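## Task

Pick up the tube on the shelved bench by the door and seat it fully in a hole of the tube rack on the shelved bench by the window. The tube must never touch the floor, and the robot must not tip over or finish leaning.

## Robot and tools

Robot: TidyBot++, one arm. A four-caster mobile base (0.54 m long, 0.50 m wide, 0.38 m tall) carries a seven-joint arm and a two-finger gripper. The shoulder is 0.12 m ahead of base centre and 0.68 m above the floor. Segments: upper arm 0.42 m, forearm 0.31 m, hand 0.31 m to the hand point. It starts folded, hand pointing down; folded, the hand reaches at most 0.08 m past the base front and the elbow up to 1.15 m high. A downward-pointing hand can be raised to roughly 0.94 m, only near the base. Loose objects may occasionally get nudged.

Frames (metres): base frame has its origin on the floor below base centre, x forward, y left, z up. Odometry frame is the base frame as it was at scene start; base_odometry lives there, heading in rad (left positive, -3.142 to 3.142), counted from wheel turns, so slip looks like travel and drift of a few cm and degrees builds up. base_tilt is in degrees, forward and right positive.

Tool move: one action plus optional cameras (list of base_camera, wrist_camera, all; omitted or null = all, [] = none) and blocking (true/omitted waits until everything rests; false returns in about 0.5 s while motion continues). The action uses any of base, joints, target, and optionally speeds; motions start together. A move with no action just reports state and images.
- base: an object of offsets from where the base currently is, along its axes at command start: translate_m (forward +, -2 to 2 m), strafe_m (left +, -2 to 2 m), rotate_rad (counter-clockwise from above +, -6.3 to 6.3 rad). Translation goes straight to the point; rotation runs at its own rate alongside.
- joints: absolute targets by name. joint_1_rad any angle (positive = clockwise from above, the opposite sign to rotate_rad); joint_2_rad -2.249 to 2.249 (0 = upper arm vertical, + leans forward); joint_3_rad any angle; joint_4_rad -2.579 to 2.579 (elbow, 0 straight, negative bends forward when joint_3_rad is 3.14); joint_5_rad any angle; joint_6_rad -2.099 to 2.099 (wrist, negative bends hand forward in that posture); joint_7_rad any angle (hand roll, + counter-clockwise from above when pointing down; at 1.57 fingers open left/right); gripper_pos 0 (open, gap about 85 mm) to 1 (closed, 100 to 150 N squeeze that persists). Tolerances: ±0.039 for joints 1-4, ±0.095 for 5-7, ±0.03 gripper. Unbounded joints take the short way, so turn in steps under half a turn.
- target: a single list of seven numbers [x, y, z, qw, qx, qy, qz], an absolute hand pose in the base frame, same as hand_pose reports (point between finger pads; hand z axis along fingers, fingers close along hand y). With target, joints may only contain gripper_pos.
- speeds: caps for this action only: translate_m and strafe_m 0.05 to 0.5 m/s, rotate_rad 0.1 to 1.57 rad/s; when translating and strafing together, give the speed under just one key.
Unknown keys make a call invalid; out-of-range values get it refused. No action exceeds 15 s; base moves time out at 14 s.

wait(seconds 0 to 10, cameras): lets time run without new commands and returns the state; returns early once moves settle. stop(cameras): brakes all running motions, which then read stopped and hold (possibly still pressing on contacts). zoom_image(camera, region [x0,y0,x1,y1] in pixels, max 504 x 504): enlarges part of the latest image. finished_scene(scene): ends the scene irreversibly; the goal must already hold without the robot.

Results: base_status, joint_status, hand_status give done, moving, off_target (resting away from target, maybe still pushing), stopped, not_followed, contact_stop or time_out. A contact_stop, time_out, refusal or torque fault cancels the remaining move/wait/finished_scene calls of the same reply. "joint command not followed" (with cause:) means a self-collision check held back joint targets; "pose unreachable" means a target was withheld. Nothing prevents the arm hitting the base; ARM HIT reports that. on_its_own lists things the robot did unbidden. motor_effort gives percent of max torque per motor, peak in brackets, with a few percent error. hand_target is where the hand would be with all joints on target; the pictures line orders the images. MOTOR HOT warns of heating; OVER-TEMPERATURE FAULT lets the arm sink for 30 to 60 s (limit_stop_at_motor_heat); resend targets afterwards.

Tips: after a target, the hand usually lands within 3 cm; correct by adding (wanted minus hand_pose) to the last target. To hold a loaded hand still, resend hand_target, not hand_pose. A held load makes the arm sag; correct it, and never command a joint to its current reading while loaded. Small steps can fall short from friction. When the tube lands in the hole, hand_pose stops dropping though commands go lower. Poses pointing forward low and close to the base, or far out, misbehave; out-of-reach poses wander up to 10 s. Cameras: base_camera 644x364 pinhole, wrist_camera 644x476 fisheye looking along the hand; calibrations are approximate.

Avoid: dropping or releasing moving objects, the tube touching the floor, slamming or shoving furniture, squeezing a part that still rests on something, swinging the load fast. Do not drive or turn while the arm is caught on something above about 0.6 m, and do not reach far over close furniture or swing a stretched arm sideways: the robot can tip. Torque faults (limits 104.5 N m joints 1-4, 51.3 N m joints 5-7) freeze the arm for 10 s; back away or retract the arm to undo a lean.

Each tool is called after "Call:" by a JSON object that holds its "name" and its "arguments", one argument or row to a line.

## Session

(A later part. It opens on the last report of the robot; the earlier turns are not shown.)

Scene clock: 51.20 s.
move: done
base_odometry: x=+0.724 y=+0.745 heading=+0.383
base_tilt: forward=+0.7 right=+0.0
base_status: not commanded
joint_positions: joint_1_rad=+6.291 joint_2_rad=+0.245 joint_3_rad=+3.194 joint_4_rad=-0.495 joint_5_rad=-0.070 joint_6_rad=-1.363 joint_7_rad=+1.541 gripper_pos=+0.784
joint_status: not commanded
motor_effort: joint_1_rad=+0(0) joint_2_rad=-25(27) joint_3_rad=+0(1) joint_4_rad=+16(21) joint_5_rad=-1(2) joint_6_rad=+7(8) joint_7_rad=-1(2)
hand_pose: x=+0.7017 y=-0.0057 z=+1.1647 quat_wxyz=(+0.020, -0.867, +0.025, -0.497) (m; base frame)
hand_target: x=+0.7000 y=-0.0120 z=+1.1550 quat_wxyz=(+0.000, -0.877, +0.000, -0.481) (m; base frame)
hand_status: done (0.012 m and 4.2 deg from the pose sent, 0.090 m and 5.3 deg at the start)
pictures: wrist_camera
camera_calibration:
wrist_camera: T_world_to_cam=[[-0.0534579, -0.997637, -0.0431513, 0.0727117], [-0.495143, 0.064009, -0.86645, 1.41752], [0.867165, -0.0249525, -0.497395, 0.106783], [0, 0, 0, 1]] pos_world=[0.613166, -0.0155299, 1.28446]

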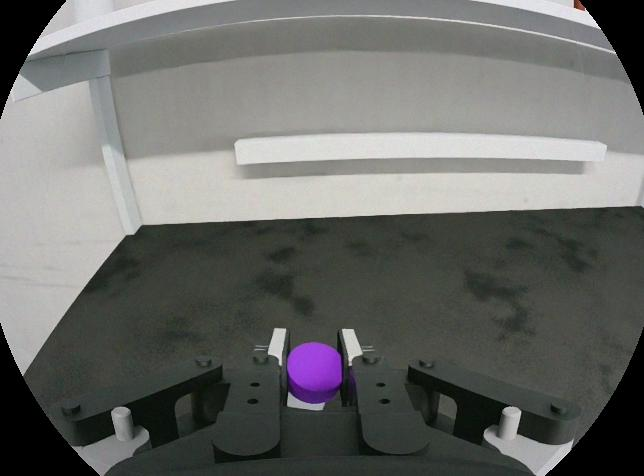

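Call:
{"name": "move", "arguments": {
  "base": {"translate_m": -0.4},
  "speeds": {"translate_m": 0.35},
  "cameras": ["wrist_camera"]
}}

Call:
{"name": "move", "arguments": {
  "base": {"translate_m": -1.6, "strafe_m": -0.18, "rotate_rad": 3.13},
  "speeds": {"translate_m": 0.4, "rotate_rad": 0.9}
}}

Call:
{"name": "zoom_image", "arguments": {
  "camera": "wrist_camera",
  "region": [200, 200, 500, 440]
}}

Scene clock: 55.53 s.
move: done
base_odometry: x=+0.353 y=+0.595 heading=+0.383
base_tilt: forward=+0.7 right=+0.0
base_status: done
joint_positions: joint_1_rad=+6.295 joint_2_rad=+0.263 joint_3_rad=+3.192 joint_4_rad=-0.491 joint_5_rad=-0.070 joint_6_rad=-1.369 joint_7_rad=+1.541 gripper_pos=+0.784
joint_status: not commanded
motor_effort: joint_1_rad=+0(1) joint_2_rad=-25(30) joint_3_rad=+0(1) joint_4_rad=+15(18) joint_5_rad=-1(2) joint_6_rad=+8(8) joint_7_rad=-1(2)
hand_pose: x=+0.7091 y=-0.0071 z=+1.1544 quat_wxyz=(+0.020, -0.872, +0.026, -0.488) (m; base frame)
hand_target: x=+0.7000 y=-0.0120 z=+1.1550 quat_wxyz=(+0.000, -0.877, +0.000, -0.481) (m; base frame)
hand_status: not commanded
pictures: wrist_camera
camera_calibration:
wrist_camera: T_world_to_cam=[[-0.0560434, -0.997526, -0.0424455, 0.0722795], [-0.51234, 0.0652208, -0.856303, 1.4128], [0.856952, -0.0262436, -0.514727, 0.122387], [0, 0, 0, 1]] pos_world=[0.623007, -0.0168317, 1.27585]

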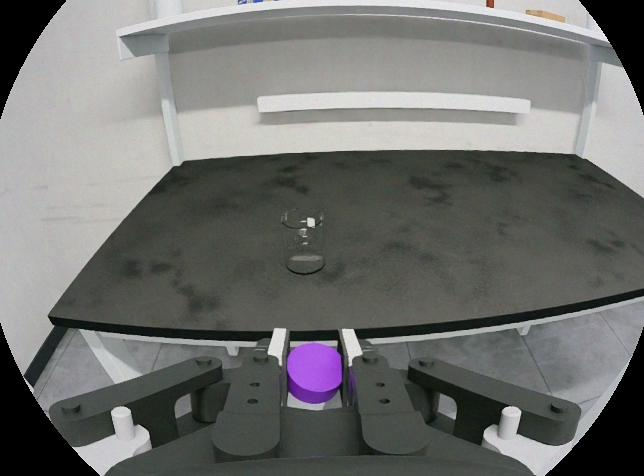

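Scene clock: 60.67 s.
move: done
base_odometry: x=-1.063 y=-0.170 heading=-2.769
base_tilt: forward=+0.7 right=+0.1
base_status: done
joint_positions: joint_1_rad=+6.303 joint_2_rad=+0.274 joint_3_rad=+3.186 joint_4_rad=-0.491 joint_5_rad=-0.070 joint_6_rad=-1.369 joint_7_rad=+1.541 gripper_pos=+0.784
joint_status: not commanded
motor_effort: joint_1_rad=+0(3) joint_2_rad=-26(31) joint_3_rad=+0(2) joint_4_rad=+16(18) joint_5_rad=-1(2) joint_6_rad=+7(8) joint_7_rad=-1(2)
hand_pose: x=+0.7143 y=-0.0088 z=+1.1478 quat_wxyz=(+0.020, -0.875, +0.027, -0.483) (m; base frame)
hand_target: x=+0.7000 y=-0.0120 z=+1.1550 quat_wxyz=(+0.000, -0.877, +0.000, -0.481) (m; base frame)
hand_status: not commanded
pictures: base_camera, wrist_camera
camera_calibration:
wrist_camera: T_world_to_cam=[[-0.05793, -0.997361, -0.0437625, 0.0733689], [-0.521837, 0.0676224, -0.85036, 1.40993], [0.851076, -0.0264245, -0.524378, 0.129812], [0, 0, 0, 1]] pos_world=[0.629526, -0.0187377, 1.27023]

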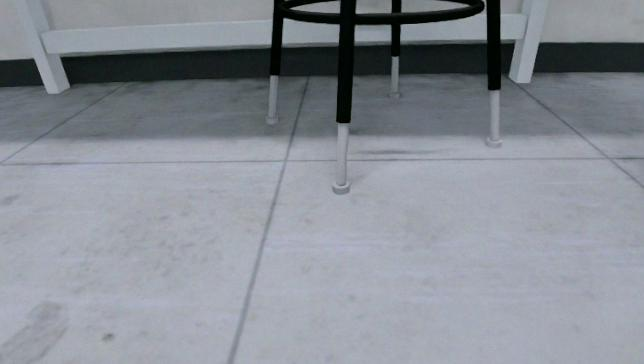

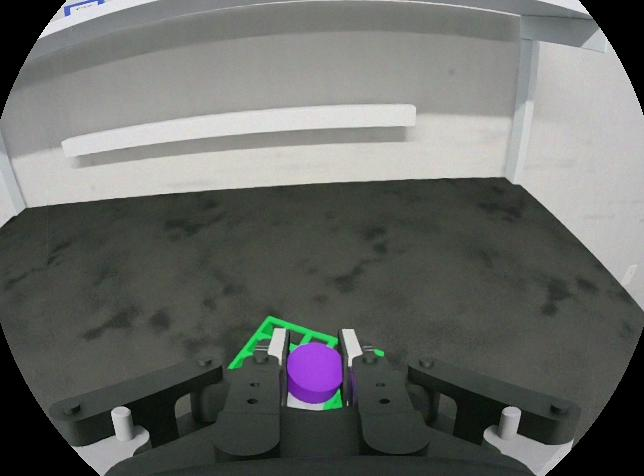

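Scaled by 1.680.

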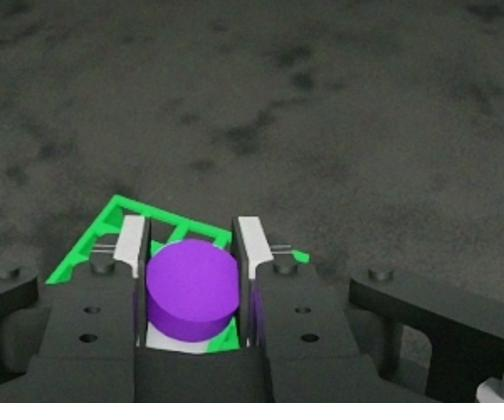

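Call:
{"name": "move", "arguments": {
  "base": {"translate_m": -0.22},
  "cameras": ["wrist_camera"]
}}

Call:
{"name": "zoom_image", "arguments": {
  "camera": "wrist_camera",
  "region": [200, 190, 440, 370]
}}

Scene clock: 62.67 s.
move: done
base_odometry: x=-0.858 y=-0.090 heading=-2.769
base_tilt: forward=+0.8 right=+0.1
base_status: done
joint_positions: joint_1_rad=+6.303 joint_2_rad=+0.261 joint_3_rad=+3.186 joint_4_rad=-0.487 joint_5_rad=-0.070 joint_6_rad=-1.371 joint_7_rad=+1.541 gripper_pos=+0.784
joint_status: not commanded
motor_effort: joint_1_rad=+0(2) joint_2_rad=-26(31) joint_3_rad=+0(1) joint_4_rad=+17(18) joint_5_rad=-1(2) joint_6_rad=+7(8) joint_7_rad=-1(2)
hand_pose: x=+0.7075 y=-0.0088 z=+1.1565 quat_wxyz=(+0.020, -0.872, +0.027, -0.489) (m; base frame)
hand_target: x=+0.7000 y=-0.0120 z=+1.1550 quat_wxyz=(+0.000, -0.877, +0.000, -0.481) (m; base frame)
hand_status: not commanded
pictures: wrist_camera
camera_calibration:
wrist_camera: T_world_to_cam=[[-0.0574626, -0.997366, -0.0442543, 0.0736458], [-0.509728, 0.0674244, -0.857689, 1.41378], [0.858414, -0.0267274, -0.51226, 0.121025], [0, 0, 0, 1]] pos_world=[0.620988, -0.0186369, 1.27784]

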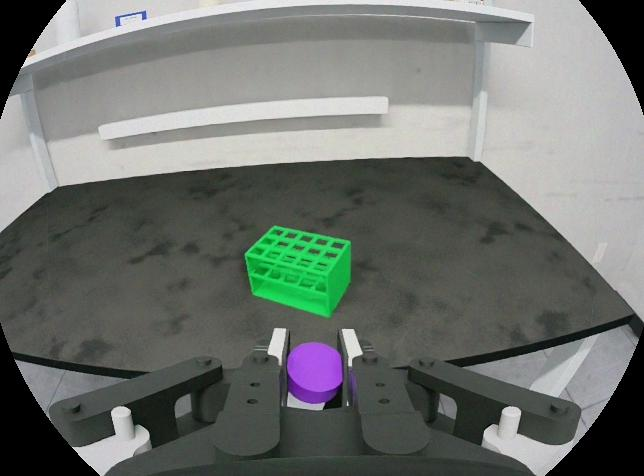

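Scaled by 2.100.

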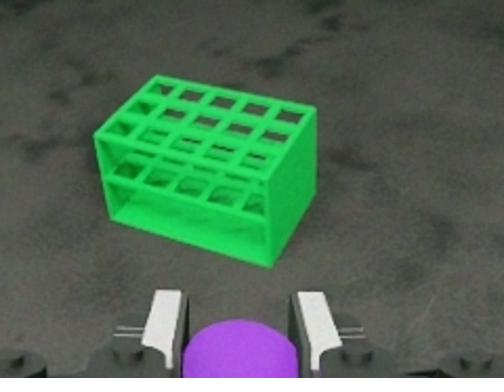

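Call:
{"name": "zoom_image", "arguments": {
  "camera": "wrist_camera",
  "region": [235, 215, 365, 325]
}}

Scaled by 3.877.

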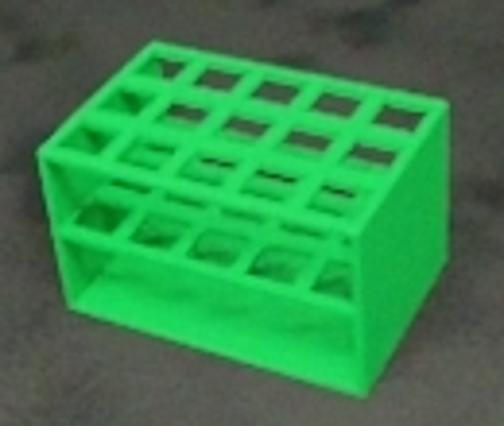

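Call:
{"name": "move", "arguments": {
  "base": {"translate_m": 0.35, "strafe_m": 0.015},
  "speeds": {"translate_m": 0.25},
  "target": [0.70, -0.012, 1.150, 0.031, 0.875, 0.057, 0.480],
  "cameras": ["base_camera", "wrist_camera"]
}}

Call:
{"name": "zoom_image", "arguments": {
  "camera": "wrist_camera",
  "region": [200, 260, 440, 440]
}}

Scene clock: 70.57 s.
move: done
base_odometry: x=-1.179 y=-0.232 heading=-2.769
base_tilt: forward=+0.7 right=+0.0
base_status: done
joint_positions: joint_1_rad=+6.304 joint_2_rad=+0.253 joint_3_rad=+3.179 joint_4_rad=-0.508 joint_5_rad=-0.070 joint_6_rad=-1.371 joint_7_rad=+1.665 gripper_pos=+0.784
joint_status: not commanded
motor_effort: joint_1_rad=+0(1) joint_2_rad=-26(29) joint_3_rad=+0(1) joint_4_rad=+15(17) joint_5_rad=-2(2) joint_6_rad=+8(8) joint_7_rad=-1(2)
hand_pose: x=+0.7051 y=-0.0066 z=+1.1514 quat_wxyz=(-0.008, -0.874, -0.029, -0.484) (m; base frame)
hand_target: x=+0.7000 y=-0.0120 z=+1.1500 quat_wxyz=(-0.031, -0.875, -0.057, -0.480) (m; base frame)
hand_status: done (0.008 m and 4.2 deg from the pose sent, 0.010 m and 11.3 deg at the start)
pictures: base_camera, wrist_camera
camera_calibration:
wrist_camera: T_world_to_cam=[[0.0126775, -0.998202, 0.0585837, -0.092374], [-0.519388, -0.0566383, -0.85266, 1.40817], [0.854445, -0.0196181, -0.519172, 0.131256], [0, 0, 0, 1]] pos_world=[0.620409, -0.00987636, 1.27425]

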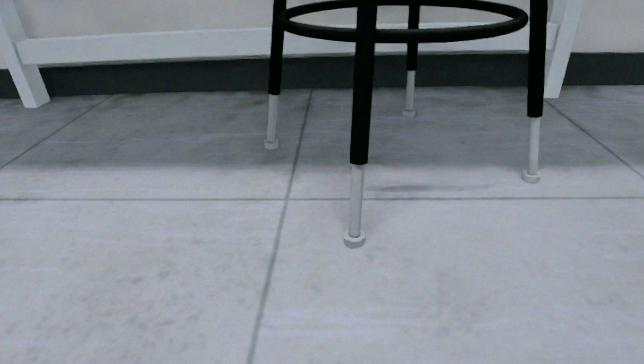

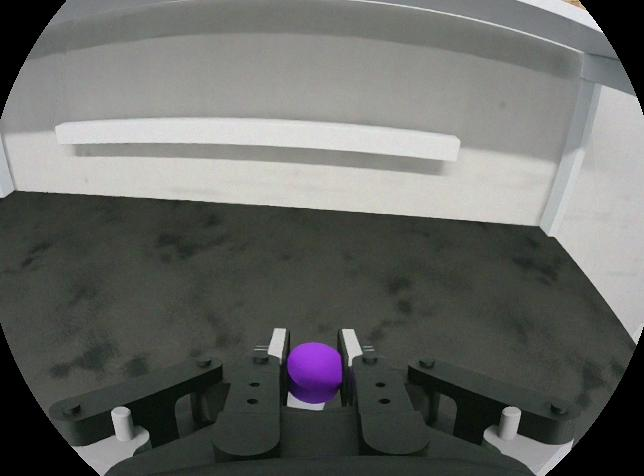

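Scaled by 2.100.

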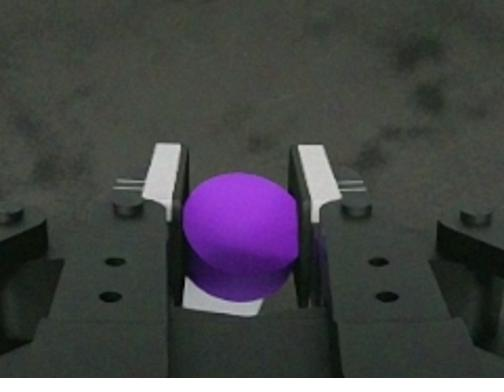

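Call:
{"name": "move", "arguments": {
  "target": [0.711, -0.005, 1.108, 0.031, 0.875, 0.057, 0.480],
  "cameras": ["wrist_camera"]
}}

Call:
{"name": "zoom_image", "arguments": {
  "camera": "wrist_camera",
  "region": [200, 260, 440, 440]
}}

Scene clock: 73.33 s.
move: done
base_odometry: x=-1.179 y=-0.232 heading=-2.769
base_tilt: forward=+0.7 right=+0.0
base_status: not commanded
joint_positions: joint_1_rad=+6.299 joint_2_rad=+0.199 joint_3_rad=+3.179 joint_4_rad=-0.779 joint_5_rad=-0.070 joint_6_rad=-1.207 joint_7_rad=+1.665 gripper_pos=+0.784
joint_status: not commanded
motor_effort: joint_1_rad=+0(1) joint_2_rad=-26(27) joint_3_rad=+0(1) joint_4_rad=+18(19) joint_5_rad=-1(2) joint_6_rad=+7(8) joint_7_rad=-1(2)
hand_pose: x=+0.7178 y=-0.0069 z=+1.0905 quat_wxyz=(-0.003, -0.887, -0.024, -0.461) (m; base frame)
hand_target: x=+0.7110 y=-0.0050 z=+1.1080 quat_wxyz=(-0.031, -0.875, -0.057, -0.480) (m; base frame)
hand_status: done (0.019 m and 5.6 deg from the pose sent, 0.044 m and 4.2 deg at the start)
pictures: wrist_camera
camera_calibration:
wrist_camera: T_world_to_cam=[[0.0108904, -0.998897, 0.0456817, -0.0739033], [-0.564591, -0.0438482, -0.824205, 1.36434], [0.825299, -0.0168156, -0.564446, 0.159151], [0, 0, 0, 1]] pos_world=[0.639753, -0.0113216, 1.21771]

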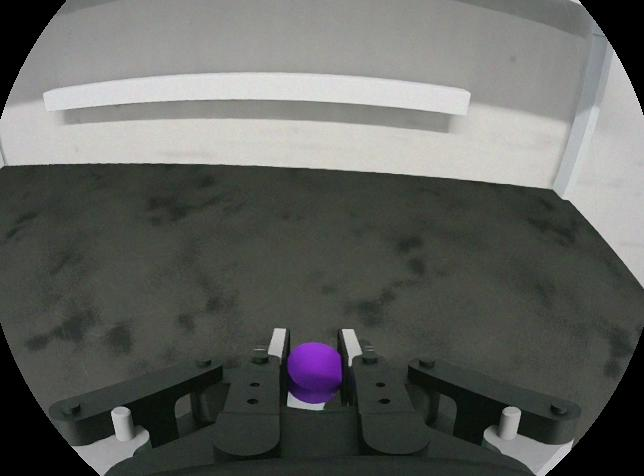

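Scaled by 2.100.

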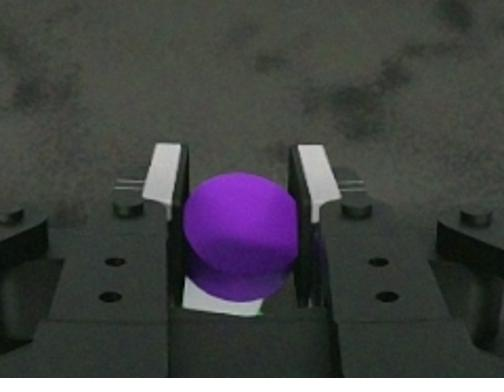

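Call:
{"name": "move", "arguments": {
  "target": [0.709, 0.002, 1.122, 0.032, 0.866, 0.056, 0.495],
  "cameras": ["wrist_camera"]
}}

Call:
{"name": "zoom_image", "arguments": {
  "camera": "wrist_camera",
  "region": [200, 260, 440, 440]
}}

Scene clock: 78.47 s.
move: done
base_odometry: x=-1.179 y=-0.232 heading=-2.769
base_tilt: forward=+0.7 right=+0.0
base_status: not commanded
joint_positions: joint_1_rad=+6.275 joint_2_rad=+0.184 joint_3_rad=+3.176 joint_4_rad=-0.779 joint_5_rad=-0.057 joint_6_rad=-1.183 joint_7_rad=+1.665 gripper_pos=+0.784
joint_status: not commanded
motor_effort: joint_1_rad=+0(1) joint_2_rad=-25(27) joint_3_rad=+0(1) joint_4_rad=+18(19) joint_5_rad=-1(2) joint_6_rad=+7(8) joint_7_rad=-2(2)
hand_pose: x=+0.7156 y=+0.0054 z=+1.1061 quat_wxyz=(-0.003, -0.878, -0.035, -0.478) (m; base frame)
hand_target: x=+0.7090 y=+0.0020 z=+1.1220 quat_wxyz=(-0.032, -0.866, -0.056, -0.495) (m; base frame)
hand_status: done (0.018 m and 4.8 deg from the pose sent, 0.034 m and 6.8 deg at the start)
pictures: wrist_camera
camera_calibration:
wrist_camera: T_world_to_cam=[[0.0282249, -0.998037, 0.0558984, -0.0860877], [-0.530104, -0.0623543, -0.845637, 1.37564], [0.847463, -0.00576394, -0.530824, 0.116828], [0, 0, 0, 1]] pos_world=[0.632655, 0.000531611, 1.23012]

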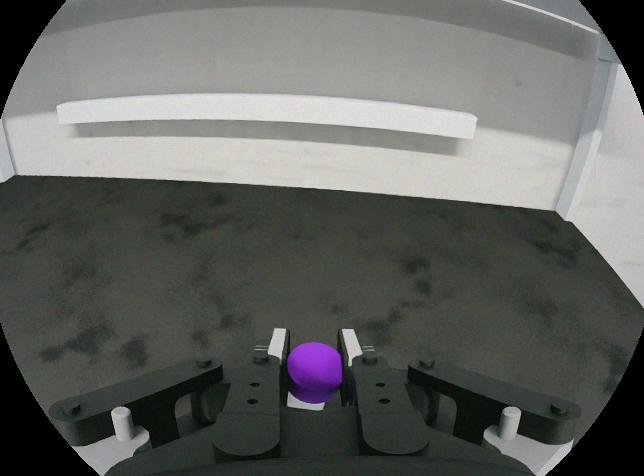

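Scaled by 2.100.

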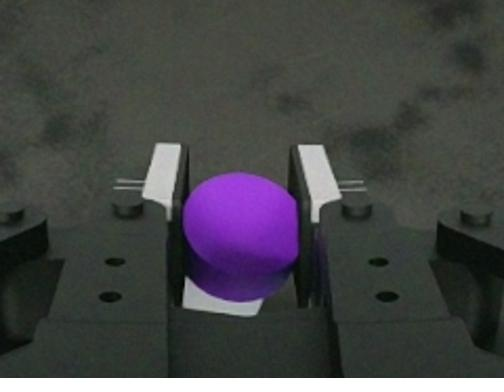

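Call:
{"name": "move", "arguments": {
  "target": [0.709, -0.004, 1.092, 0.032, 0.866, 0.056, 0.495],
  "cameras": ["wrist_camera"]
}}

Call:
{"name": "zoom_image", "arguments": {
  "camera": "wrist_camera",
  "region": [200, 260, 440, 440]
}}

Call:
{"name": "move", "arguments": {
  "target": [0.709, -0.004, 1.07, 0.032, 0.866, 0.056, 0.495],
  "cameras": ["wrist_camera"]
}}

Call:
{"name": "zoom_image", "arguments": {
  "camera": "wrist_camera",
  "region": [200, 260, 440, 440]
}}

Scene clock: 80.07 s.
move: done
base_odometry: x=-1.179 y=-0.232 heading=-2.769
base_tilt: forward=+0.8 right=+0.1
base_status: not commanded
joint_positions: joint_1_rad=+6.275 joint_2_rad=+0.139 joint_3_rad=+3.176 joint_4_rad=-0.948 joint_5_rad=-0.057 joint_6_rad=-1.065 joint_7_rad=+1.665 gripper_pos=+0.784
joint_status: not commanded
motor_effort: joint_1_rad=+0(0) joint_2_rad=-24(25) joint_3_rad=+0(1) joint_4_rad=+19(20) joint_5_rad=-1(2) joint_6_rad=+7(8) joint_7_rad=-2(2)
hand_pose: x=+0.7160 y=+0.0035 z=+1.0743 quat_wxyz=(-0.002, -0.879, -0.031, -0.476) (m; base frame)
hand_target: x=+0.7090 y=-0.0040 z=+1.0920 quat_wxyz=(-0.032, -0.866, -0.056, -0.495) (m; base frame)
hand_status: done (0.020 m and 5.2 deg from the pose sent, 0.018 m and 4.8 deg at the start)
pictures: wrist_camera
camera_calibration:
wrist_camera: T_world_to_cam=[[0.0225232, -0.998468, 0.0505324, -0.0763431], [-0.53587, -0.0547281, -0.842525, 1.34957], [0.844, -0.00810246, -0.536282, 0.107913], [0, 0, 0, 1]] pos_world=[0.633835, -0.0014925, 1.19878]

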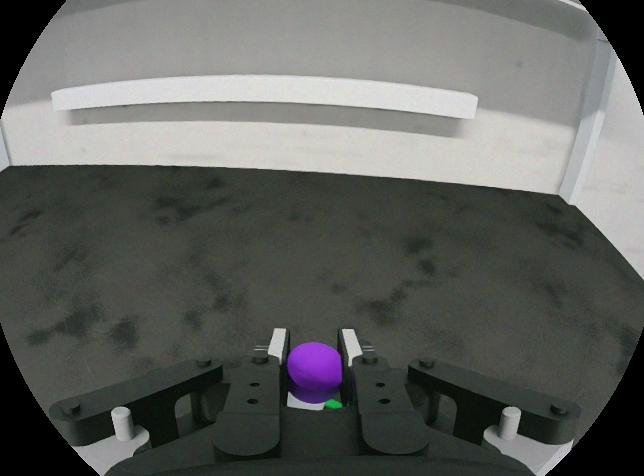

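Scaled by 2.100.

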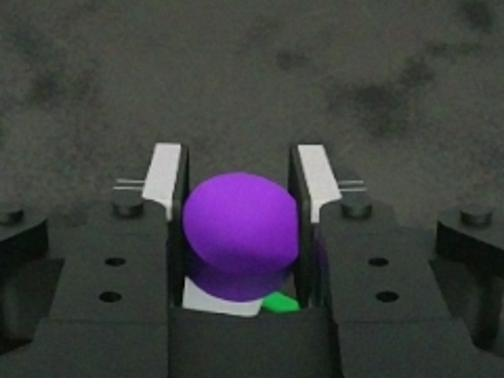

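Scene clock: 81.00 s.
move: done
base_odometry: x=-1.179 y=-0.232 heading=-2.769
base_tilt: forward=+0.7 right=+0.0
base_status: not commanded
joint_positions: joint_1_rad=+6.275 joint_2_rad=+0.110 joint_3_rad=+3.176 joint_4_rad=-1.058 joint_5_rad=-0.057 joint_6_rad=-0.983 joint_7_rad=+1.665 gripper_pos=+0.784
joint_status: not commanded
motor_effort: joint_1_rad=+1(1) joint_2_rad=-24(25) joint_3_rad=-1(1) joint_4_rad=+20(21) joint_5_rad=-1(1) joint_6_rad=+7(8) joint_7_rad=-1(2)
hand_pose: x=+0.7152 y=+0.0022 z=+1.0535 quat_wxyz=(-0.002, -0.879, -0.028, -0.476) (m; base frame)
hand_target: x=+0.7090 y=-0.0040 z=+1.0700 quat_wxyz=(-0.032, -0.866, -0.056, -0.495) (m; base frame)
hand_status: done (0.019 m and 5.4 deg from the pose sent, 0.011 m and 5.2 deg at the start)
pictures: wrist_camera
camera_calibration:
wrist_camera: T_world_to_cam=[[0.018026, -0.998701, 0.0476554, -0.0702397], [-0.534516, -0.0499061, -0.843684, 1.33179], [0.844966, -0.0102644, -0.534721, 0.0951891], [0, 0, 0, 1]] pos_world=[0.632698, -0.00270696, 1.17786]

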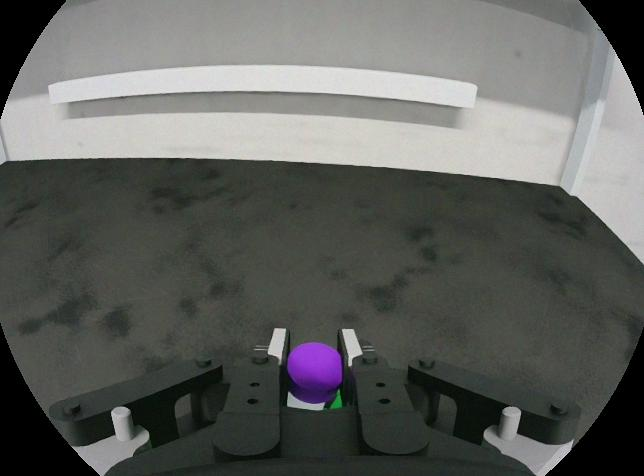

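Scaled by 2.100.

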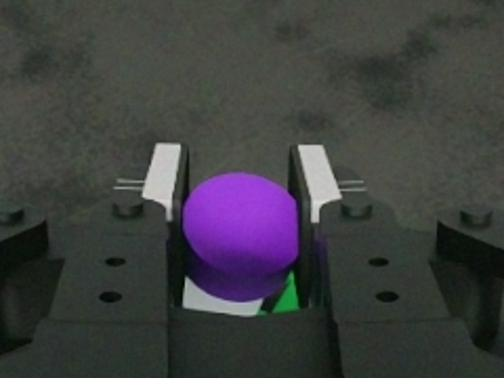

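Call:
{"name": "move", "arguments": {
  "target": [0.709, -0.004, 1.05, 0.032, 0.866, 0.056, 0.495],
  "cameras": ["wrist_camera"]
}}

Call:
{"name": "zoom_image", "arguments": {
  "camera": "wrist_camera",
  "region": [200, 260, 440, 440]
}}

Call:
{"name": "move", "arguments": {
  "target": [0.709, -0.004, 1.037, 0.032, 0.866, 0.056, 0.495],
  "cameras": ["wrist_camera"]
}}

Call:
{"name": "zoom_image", "arguments": {
  "camera": "wrist_camera",
  "region": [200, 260, 440, 440]
}}

Scene clock: 82.43 s.
move: done
base_odometry: x=-1.179 y=-0.232 heading=-2.769
base_tilt: forward=+0.7 right=+0.0
base_status: not commanded
joint_positions: joint_1_rad=+6.275 joint_2_rad=+0.084 joint_3_rad=+3.175 joint_4_rad=-1.140 joint_5_rad=-0.057 joint_6_rad=-0.904 joint_7_rad=+1.665 gripper_pos=+0.784
joint_status: not commanded
motor_effort: joint_1_rad=+0(1) joint_2_rad=-22(24) joint_3_rad=+0(1) joint_4_rad=+20(21) joint_5_rad=-1(1) joint_6_rad=+7(7) joint_7_rad=-2(2)
hand_pose: x=+0.7148 y=+0.0011 z=+1.0438 quat_wxyz=(-0.002, -0.874, -0.026, -0.486) (m; base frame)
hand_target: x=+0.7090 y=-0.0040 z=+1.0500 quat_wxyz=(-0.032, -0.866, -0.056, -0.495) (m; base frame)
hand_status: done (0.010 m and 5.0 deg from the pose sent, 0.009 m and 5.4 deg at the start)
pictures: wrist_camera
camera_calibration:
wrist_camera: T_world_to_cam=[[0.0129672, -0.998858, 0.045991, -0.0655154], [-0.515873, -0.0460839, -0.855424, 1.32228], [0.856567, -0.012633, -0.515882, 0.0623153], [0, 0, 0, 1]] pos_world=[0.629599, -0.00371774, 1.16627]

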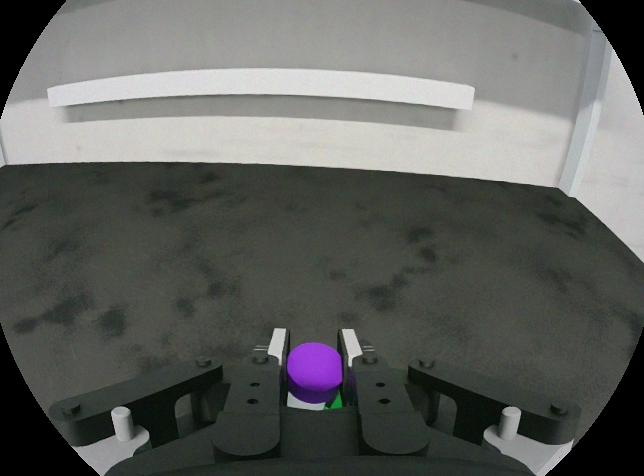

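Scaled by 2.100.

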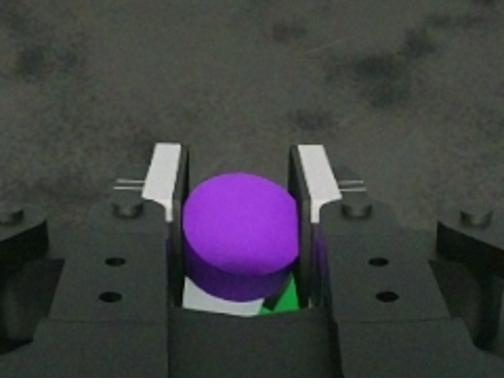

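Scene clock: 83.20 s.
move: done
base_odometry: x=-1.179 y=-0.232 heading=-2.769
base_tilt: forward=+0.8 right=+0.0
base_status: not commanded
joint_positions: joint_1_rad=+6.275 joint_2_rad=+0.064 joint_3_rad=+3.175 joint_4_rad=-1.187 joint_5_rad=-0.057 joint_6_rad=-0.849 joint_7_rad=+1.665 gripper_pos=+0.784
joint_status: not commanded
motor_effort: joint_1_rad=+0(1) joint_2_rad=-21(23) joint_3_rad=+0(1) joint_4_rad=+19(19) joint_5_rad=-2(2) joint_6_rad=+6(7) joint_7_rad=-2(2)
hand_pose: x=+0.7135 y=+0.0003 z=+1.0437 quat_wxyz=(-0.003, -0.867, -0.024, -0.498) (m; base frame)
hand_target: x=+0.7090 y=-0.0040 z=+1.0370 quat_wxyz=(-0.032, -0.866, -0.056, -0.495) (m; base frame)
hand_status: done (0.009 m and 5.0 deg from the pose sent, 0.010 m and 5.0 deg at the start)
pictures: wrist_camera
camera_calibration:
wrist_camera: T_world_to_cam=[[0.00884417, -0.998935, 0.0452895, -0.0627537], [-0.49245, -0.0437693, -0.869239, 1.31919], [0.870296, -0.0146151, -0.492313, 0.0289548], [0, 0, 0, 1]] pos_world=[0.62499, -0.00452374, 1.16379]

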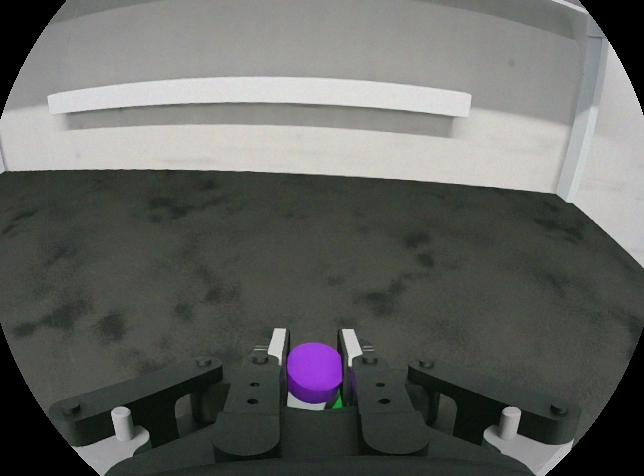

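Scaled by 2.100.

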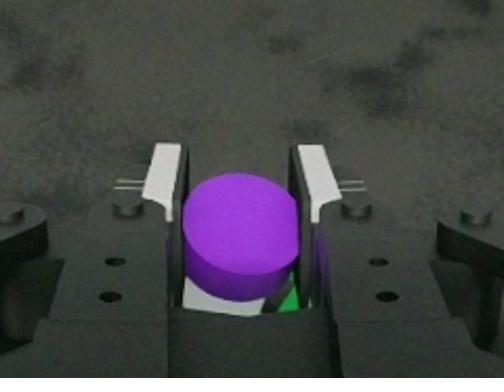

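Call:
{"name": "move", "arguments": {
  "target": [0.709, -0.004, 1.062, 0.032, 0.866, 0.056, 0.495],
  "cameras": []
}}

Call:
{"name": "move", "arguments": {
  "target": [0.709, -0.002, 1.062, 0.0446, 0.8645, 0.078, 0.494],
  "cameras": []
}}

Call:
{"name": "move", "arguments": {
  "target": [0.709, -0.002, 1.036, 0.0446, 0.8645, 0.078, 0.494],
  "cameras": ["wrist_camera"]
}}

Call:
{"name": "zoom_image", "arguments": {
  "camera": "wrist_camera",
  "region": [200, 260, 440, 440]
}}

Scene clock: 85.97 s.
move: done
base_odometry: x=-1.179 y=-0.232 heading=-2.769
base_tilt: forward=+0.7 right=+0.0
base_status: not commanded
joint_positions: joint_1_rad=+6.275 joint_2_rad=+0.070 joint_3_rad=+3.175 joint_4_rad=-1.134 joint_5_rad=-0.057 joint_6_rad=-0.891 joint_7_rad=+1.665 gripper_pos=+0.784
joint_status: not commanded
motor_effort: joint_1_rad=+0(1) joint_2_rad=-23(24) joint_3_rad=+0(1) joint_4_rad=+20(21) joint_5_rad=-2(2) joint_6_rad=+8(8) joint_7_rad=-2(2)
hand_pose: x=+0.7117 y=+0.0009 z=+1.0593 quat_wxyz=(-0.003, -0.865, -0.026, -0.501) (m; base frame)
hand_target: x=+0.7090 y=-0.0040 z=+1.0620 quat_wxyz=(-0.032, -0.866, -0.056, -0.495) (m; base frame)
hand_status: done (0.006 m and 4.9 deg from the pose sent, 0.019 m and 5.0 deg at the start)
pictures: none
No camera images: "cameras" was empty.

Scene clock: 86.50 s.
move: done
base_odometry: x=-1.179 y=-0.232 heading=-2.769
base_tilt: forward=+0.7 right=+0.0
base_status: not commanded
joint_positions: joint_1_rad=+6.275 joint_2_rad=+0.070 joint_3_rad=+3.172 joint_4_rad=-1.134 joint_5_rad=-0.057 joint_6_rad=-0.891 joint_7_rad=+1.706 gripper_pos=+0.784
joint_status: not commanded
motor_effort: joint_1_rad=+0(0) joint_2_rad=-23(23) joint_3_rad=+0(1) joint_4_rad=+20(21) joint_5_rad=-1(2) joint_6_rad=+8(8) joint_7_rad=-2(2)
hand_pose: x=+0.7117 y=+0.0029 z=+1.0593 quat_wxyz=(-0.012, -0.864, -0.045, -0.501) (m; base frame)
hand_target: x=+0.7090 y=-0.0020 z=+1.0620 quat_wxyz=(-0.045, -0.865, -0.078, -0.494) (m; base frame)
hand_status: done (0.006 m and 5.3 deg from the pose sent, 0.005 m and 7.7 deg at the start)
pictures: none
No camera images: "cameras" was empty.

Scene clock: 87.47 s.
move: done
base_odometry: x=-1.179 y=-0.232 heading=-2.769
base_tilt: forward=+0.7 right=+0.0
base_status: not commanded
joint_positions: joint_1_rad=+6.275 joint_2_rad=+0.065 joint_3_rad=+3.171 joint_4_rad=-1.194 joint_5_rad=-0.057 joint_6_rad=-0.843 joint_7_rad=+1.706 gripper_pos=+0.784
joint_status: not commanded
motor_effort: joint_1_rad=+1(2) joint_2_rad=-21(23) joint_3_rad=+0(1) joint_4_rad=+18(21) joint_5_rad=-1(2) joint_6_rad=+6(8) joint_7_rad=-2(2)
hand_pose: x=+0.7142 y=+0.0027 z=+1.0412 quat_wxyz=(-0.012, -0.866, -0.044, -0.497) (m; base frame)
hand_target: x=+0.7090 y=-0.0020 z=+1.0360 quat_wxyz=(-0.045, -0.865, -0.078, -0.494) (m; base frame)
hand_status: done (0.009 m and 5.4 deg from the pose sent, 0.024 m and 5.3 deg at the start)
pictures: wrist_camera
camera_calibration:
wrist_camera: T_world_to_cam=[[0.0339347, -0.996151, 0.080817, -0.115076], [-0.49097, -0.0870494, -0.866817, 1.31397], [0.870515, -0.0102636, -0.492034, 0.0267279], [0, 0, 0, 1]] pos_world=[0.62576, 0.0000220869, 1.16143]

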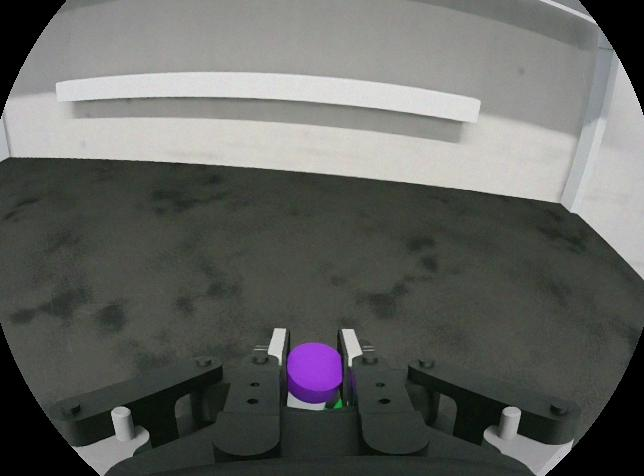

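Scaled by 2.100.

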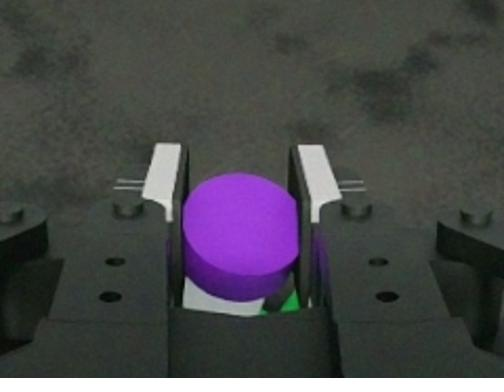

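Call:
{"name": "move", "arguments": {
  "target": [0.709, -0.002, 1.042, 0.0446, 0.8645, 0.078, 0.494],
  "cameras": []
}}

Call:
{"name": "move", "arguments": {
  "joints": {"gripper_pos": 0.6},
  "cameras": ["wrist_camera"]
}}

Call:
{"name": "zoom_image", "arguments": {
  "camera": "wrist_camera",
  "region": [200, 260, 440, 440]
}}

Scene clock: 88.63 s.
move: done
base_odometry: x=-1.179 y=-0.232 heading=-2.769
base_tilt: forward=+0.7 right=+0.0
base_status: not commanded
joint_positions: joint_1_rad=+6.275 joint_2_rad=+0.065 joint_3_rad=+3.171 joint_4_rad=-1.193 joint_5_rad=-0.057 joint_6_rad=-0.843 joint_7_rad=+1.706 gripper_pos=+0.784
joint_status: not commanded
motor_effort: joint_1_rad=+0(1) joint_2_rad=-22(23) joint_3_rad=+0(1) joint_4_rad=+19(21) joint_5_rad=-1(2) joint_6_rad=+7(7) joint_7_rad=-2(2)
hand_pose: x=+0.7142 y=+0.0027 z=+1.0413 quat_wxyz=(-0.012, -0.866, -0.044, -0.497) (m; base frame)
hand_target: x=+0.7090 y=-0.0020 z=+1.0420 quat_wxyz=(-0.045, -0.865, -0.078, -0.494) (m; base frame)
hand_status: done (0.007 m and 5.4 deg from the pose sent, 0.007 m and 5.4 deg at the start)
pictures: none
No camera images: "cameras" was empty.

Scene clock: 89.27 s.
move: done
base_odometry: x=-1.179 y=-0.232 heading=-2.769
base_tilt: forward=+0.8 right=+0.1
base_status: not commanded
joint_positions: joint_1_rad=+6.275 joint_2_rad=+0.065 joint_3_rad=+3.171 joint_4_rad=-1.193 joint_5_rad=-0.057 joint_6_rad=-0.843 joint_7_rad=+1.706 gripper_pos=+0.600
joint_status: all done
motor_effort: joint_1_rad=+0(1) joint_2_rad=-23(23) joint_3_rad=-1(1) joint_4_rad=+21(21) joint_5_rad=-1(2) joint_6_rad=+8(8) joint_7_rad=-2(2)
hand_pose: x=+0.7142 y=+0.0027 z=+1.0413 quat_wxyz=(-0.012, -0.866, -0.044, -0.497) (m; base frame)
hand_target: x=+0.7090 y=-0.0020 z=+1.0420 quat_wxyz=(-0.045, -0.865, -0.078, -0.494) (m; base frame)
hand_status: not commanded
pictures: wrist_camera
camera_calibration:
wrist_camera: T_world_to_cam=[[0.0339267, -0.996151, 0.0808262, -0.11509], [-0.490852, -0.0870549, -0.866883, 1.31406], [0.870582, -0.0102632, -0.491916, 0.0265983], [0, 0, 0, 1]] pos_world=[0.625759, 0.0000221063, 1.16153]

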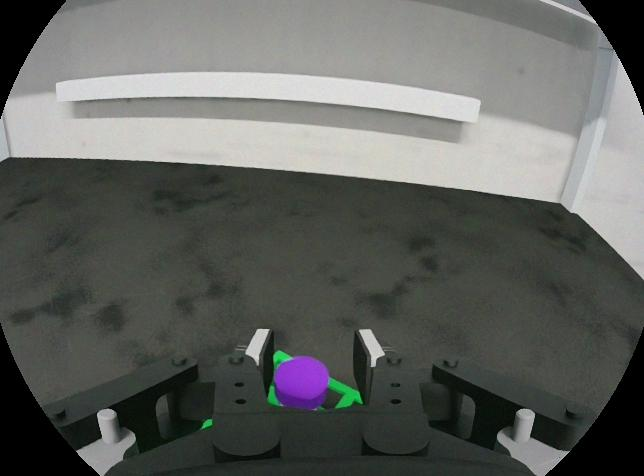

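Scaled by 2.100.

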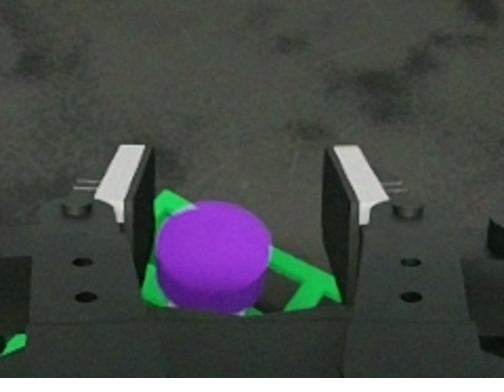

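Call:
{"name": "move", "arguments": {
  "joints": {"gripper_pos": 0.3},
  "cameras": []
}}

Call:
{"name": "move", "arguments": {
  "target": [0.64, 0.0, 1.15, 0, 0.877, 0, 0.481],
  "cameras": ["wrist_camera"]
}}

Call:
{"name": "zoom_image", "arguments": {
  "camera": "wrist_camera",
  "region": [200, 260, 440, 440]
}}

Scene clock: 90.30 s.
move: done
base_odometry: x=-1.179 y=-0.232 heading=-2.769
base_tilt: forward=+0.7 right=+0.0
base_status: not commanded
joint_positions: joint_1_rad=+6.275 joint_2_rad=+0.065 joint_3_rad=+3.171 joint_4_rad=-1.193 joint_5_rad=-0.057 joint_6_rad=-0.843 joint_7_rad=+1.706 gripper_pos=+0.300
joint_status: all done
motor_effort: joint_1_rad=+0(0) joint_2_rad=-23(23) joint_3_rad=+0(1) joint_4_rad=+20(21) joint_5_rad=-1(1) joint_6_rad=+7(8) joint_7_rad=-1(2)
hand_pose: x=+0.7142 y=+0.0027 z=+1.0413 quat_wxyz=(-0.012, -0.866, -0.044, -0.497) (m; base frame)
hand_target: x=+0.7090 y=-0.0020 z=+1.0420 quat_wxyz=(-0.045, -0.865, -0.078, -0.494) (m; base frame)
hand_status: not commanded
pictures: none
No camera images: "cameras" was empty.

Scene clock: 92.27 s.
move: done
base_odometry: x=-1.179 y=-0.232 heading=-2.769
base_tilt: forward=+0.7 right=+0.1
base_status: not commanded
joint_positions: joint_1_rad=+6.273 joint_2_rad=+0.065 joint_3_rad=+3.171 joint_4_rad=-0.767 joint_5_rad=-0.057 joint_6_rad=-1.280 joint_7_rad=+1.653 gripper_pos=+0.300
joint_status: not commanded
motor_effort: joint_1_rad=+0(0) joint_2_rad=-19(25) joint_3_rad=+0(1) joint_4_rad=+16(22) joint_5_rad=-1(1) joint_6_rad=+8(8) joint_7_rad=-2(2)
hand_pose: x=+0.6458 y=+0.0093 z=+1.1535 quat_wxyz=(+0.002, -0.869, -0.034, -0.493) (m; base frame)
hand_target: x=+0.6400 y=+0.0000 z=+1.1500 quat_wxyz=(+0.000, -0.877, +0.000, -0.481) (m; base frame)
hand_status: done (0.011 m and 4.3 deg from the pose sent, 0.132 m and 5.7 deg at the start)
pictures: wrist_camera
camera_calibration:
wrist_camera: T_world_to_cam=[[0.0309274, -0.998419, 0.0469353, -0.0743023], [-0.501131, -0.0561184, -0.86355, 1.3808], [0.864819, 0.00318659, -0.502074, 0.156777], [0, 0, 0, 1]] pos_world=[0.558674, 0.00280361, 1.27459]

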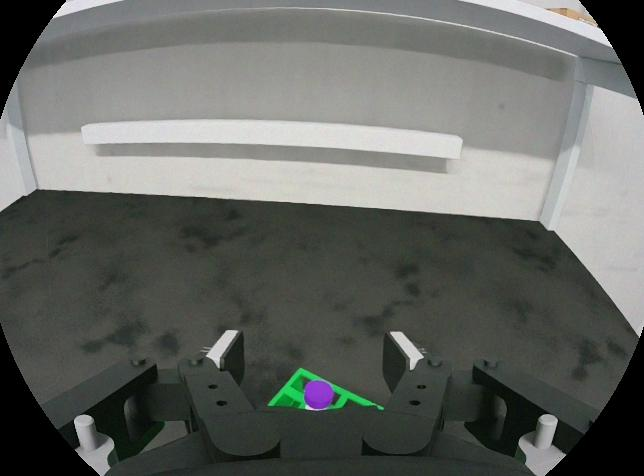

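Scaled by 2.100.

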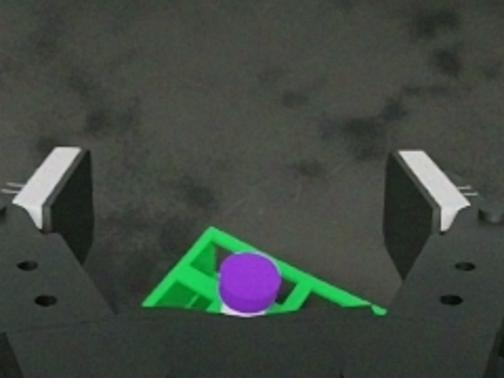

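Call:
{"name": "move", "arguments": {
  "base": {"translate_m": -0.2},
  "cameras": ["wrist_camera"]
}}

Call:
{"name": "zoom_image", "arguments": {
  "camera": "wrist_camera",
  "region": [250, 225, 380, 335]
}}

Scene clock: 94.13 s.
move: done
base_odometry: x=-0.992 y=-0.159 heading=-2.769
base_tilt: forward=+0.7 right=+0.0
base_status: done
joint_positions: joint_1_rad=+6.270 joint_2_rad=+0.068 joint_3_rad=+3.172 joint_4_rad=-0.763 joint_5_rad=-0.057 joint_6_rad=-1.285 joint_7_rad=+1.653 gripper_pos=+0.300
joint_status: not commanded
motor_effort: joint_1_rad=+0(2) joint_2_rad=-20(23) joint_3_rad=+0(2) joint_4_rad=+17(18) joint_5_rad=-1(2) joint_6_rad=+8(8) joint_7_rad=-2(2)
hand_pose: x=+0.6460 y=+0.0106 z=+1.1526 quat_wxyz=(+0.003, -0.870, -0.035, -0.491) (m; base frame)
hand_target: x=+0.6400 y=+0.0000 z=+1.1500 quat_wxyz=(+0.000, -0.877, +0.000, -0.481) (m; base frame)
hand_status: not commanded
pictures: wrist_camera
camera_calibration:
wrist_camera: T_world_to_cam=[[0.0336074, -0.998324, 0.0471113, -0.074822], [-0.504654, -0.0576382, -0.861396, 1.37999], [0.862667, 0.00517436, -0.505745, 0.161625], [0, 0, 0, 1]] pos_world=[0.559504, 0.00400735, 1.27399]

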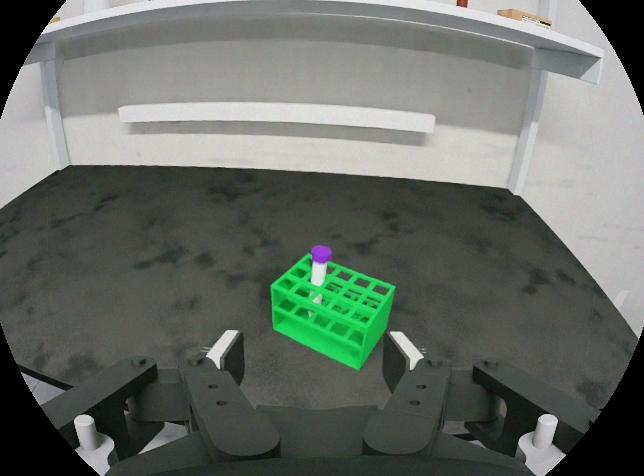

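Scaled by 3.877.

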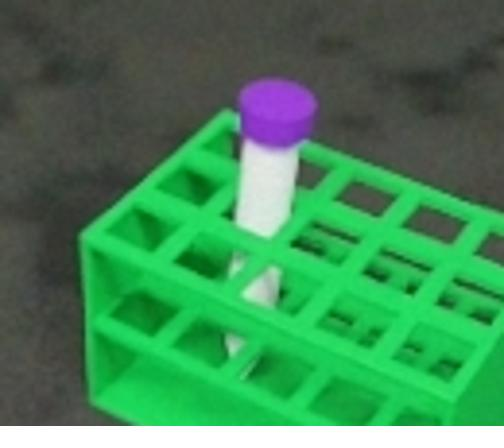

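Call:
{"name": "zoom_image", "arguments": {
  "camera": "wrist_camera",
  "region": [290, 240, 350, 350]
}}

Scaled by 4.582.

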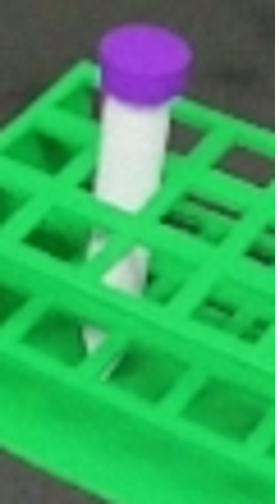

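Call:
{"name": "finished_scene", "arguments": {
  "scene": 2
}}

The scene is finished: the task was done.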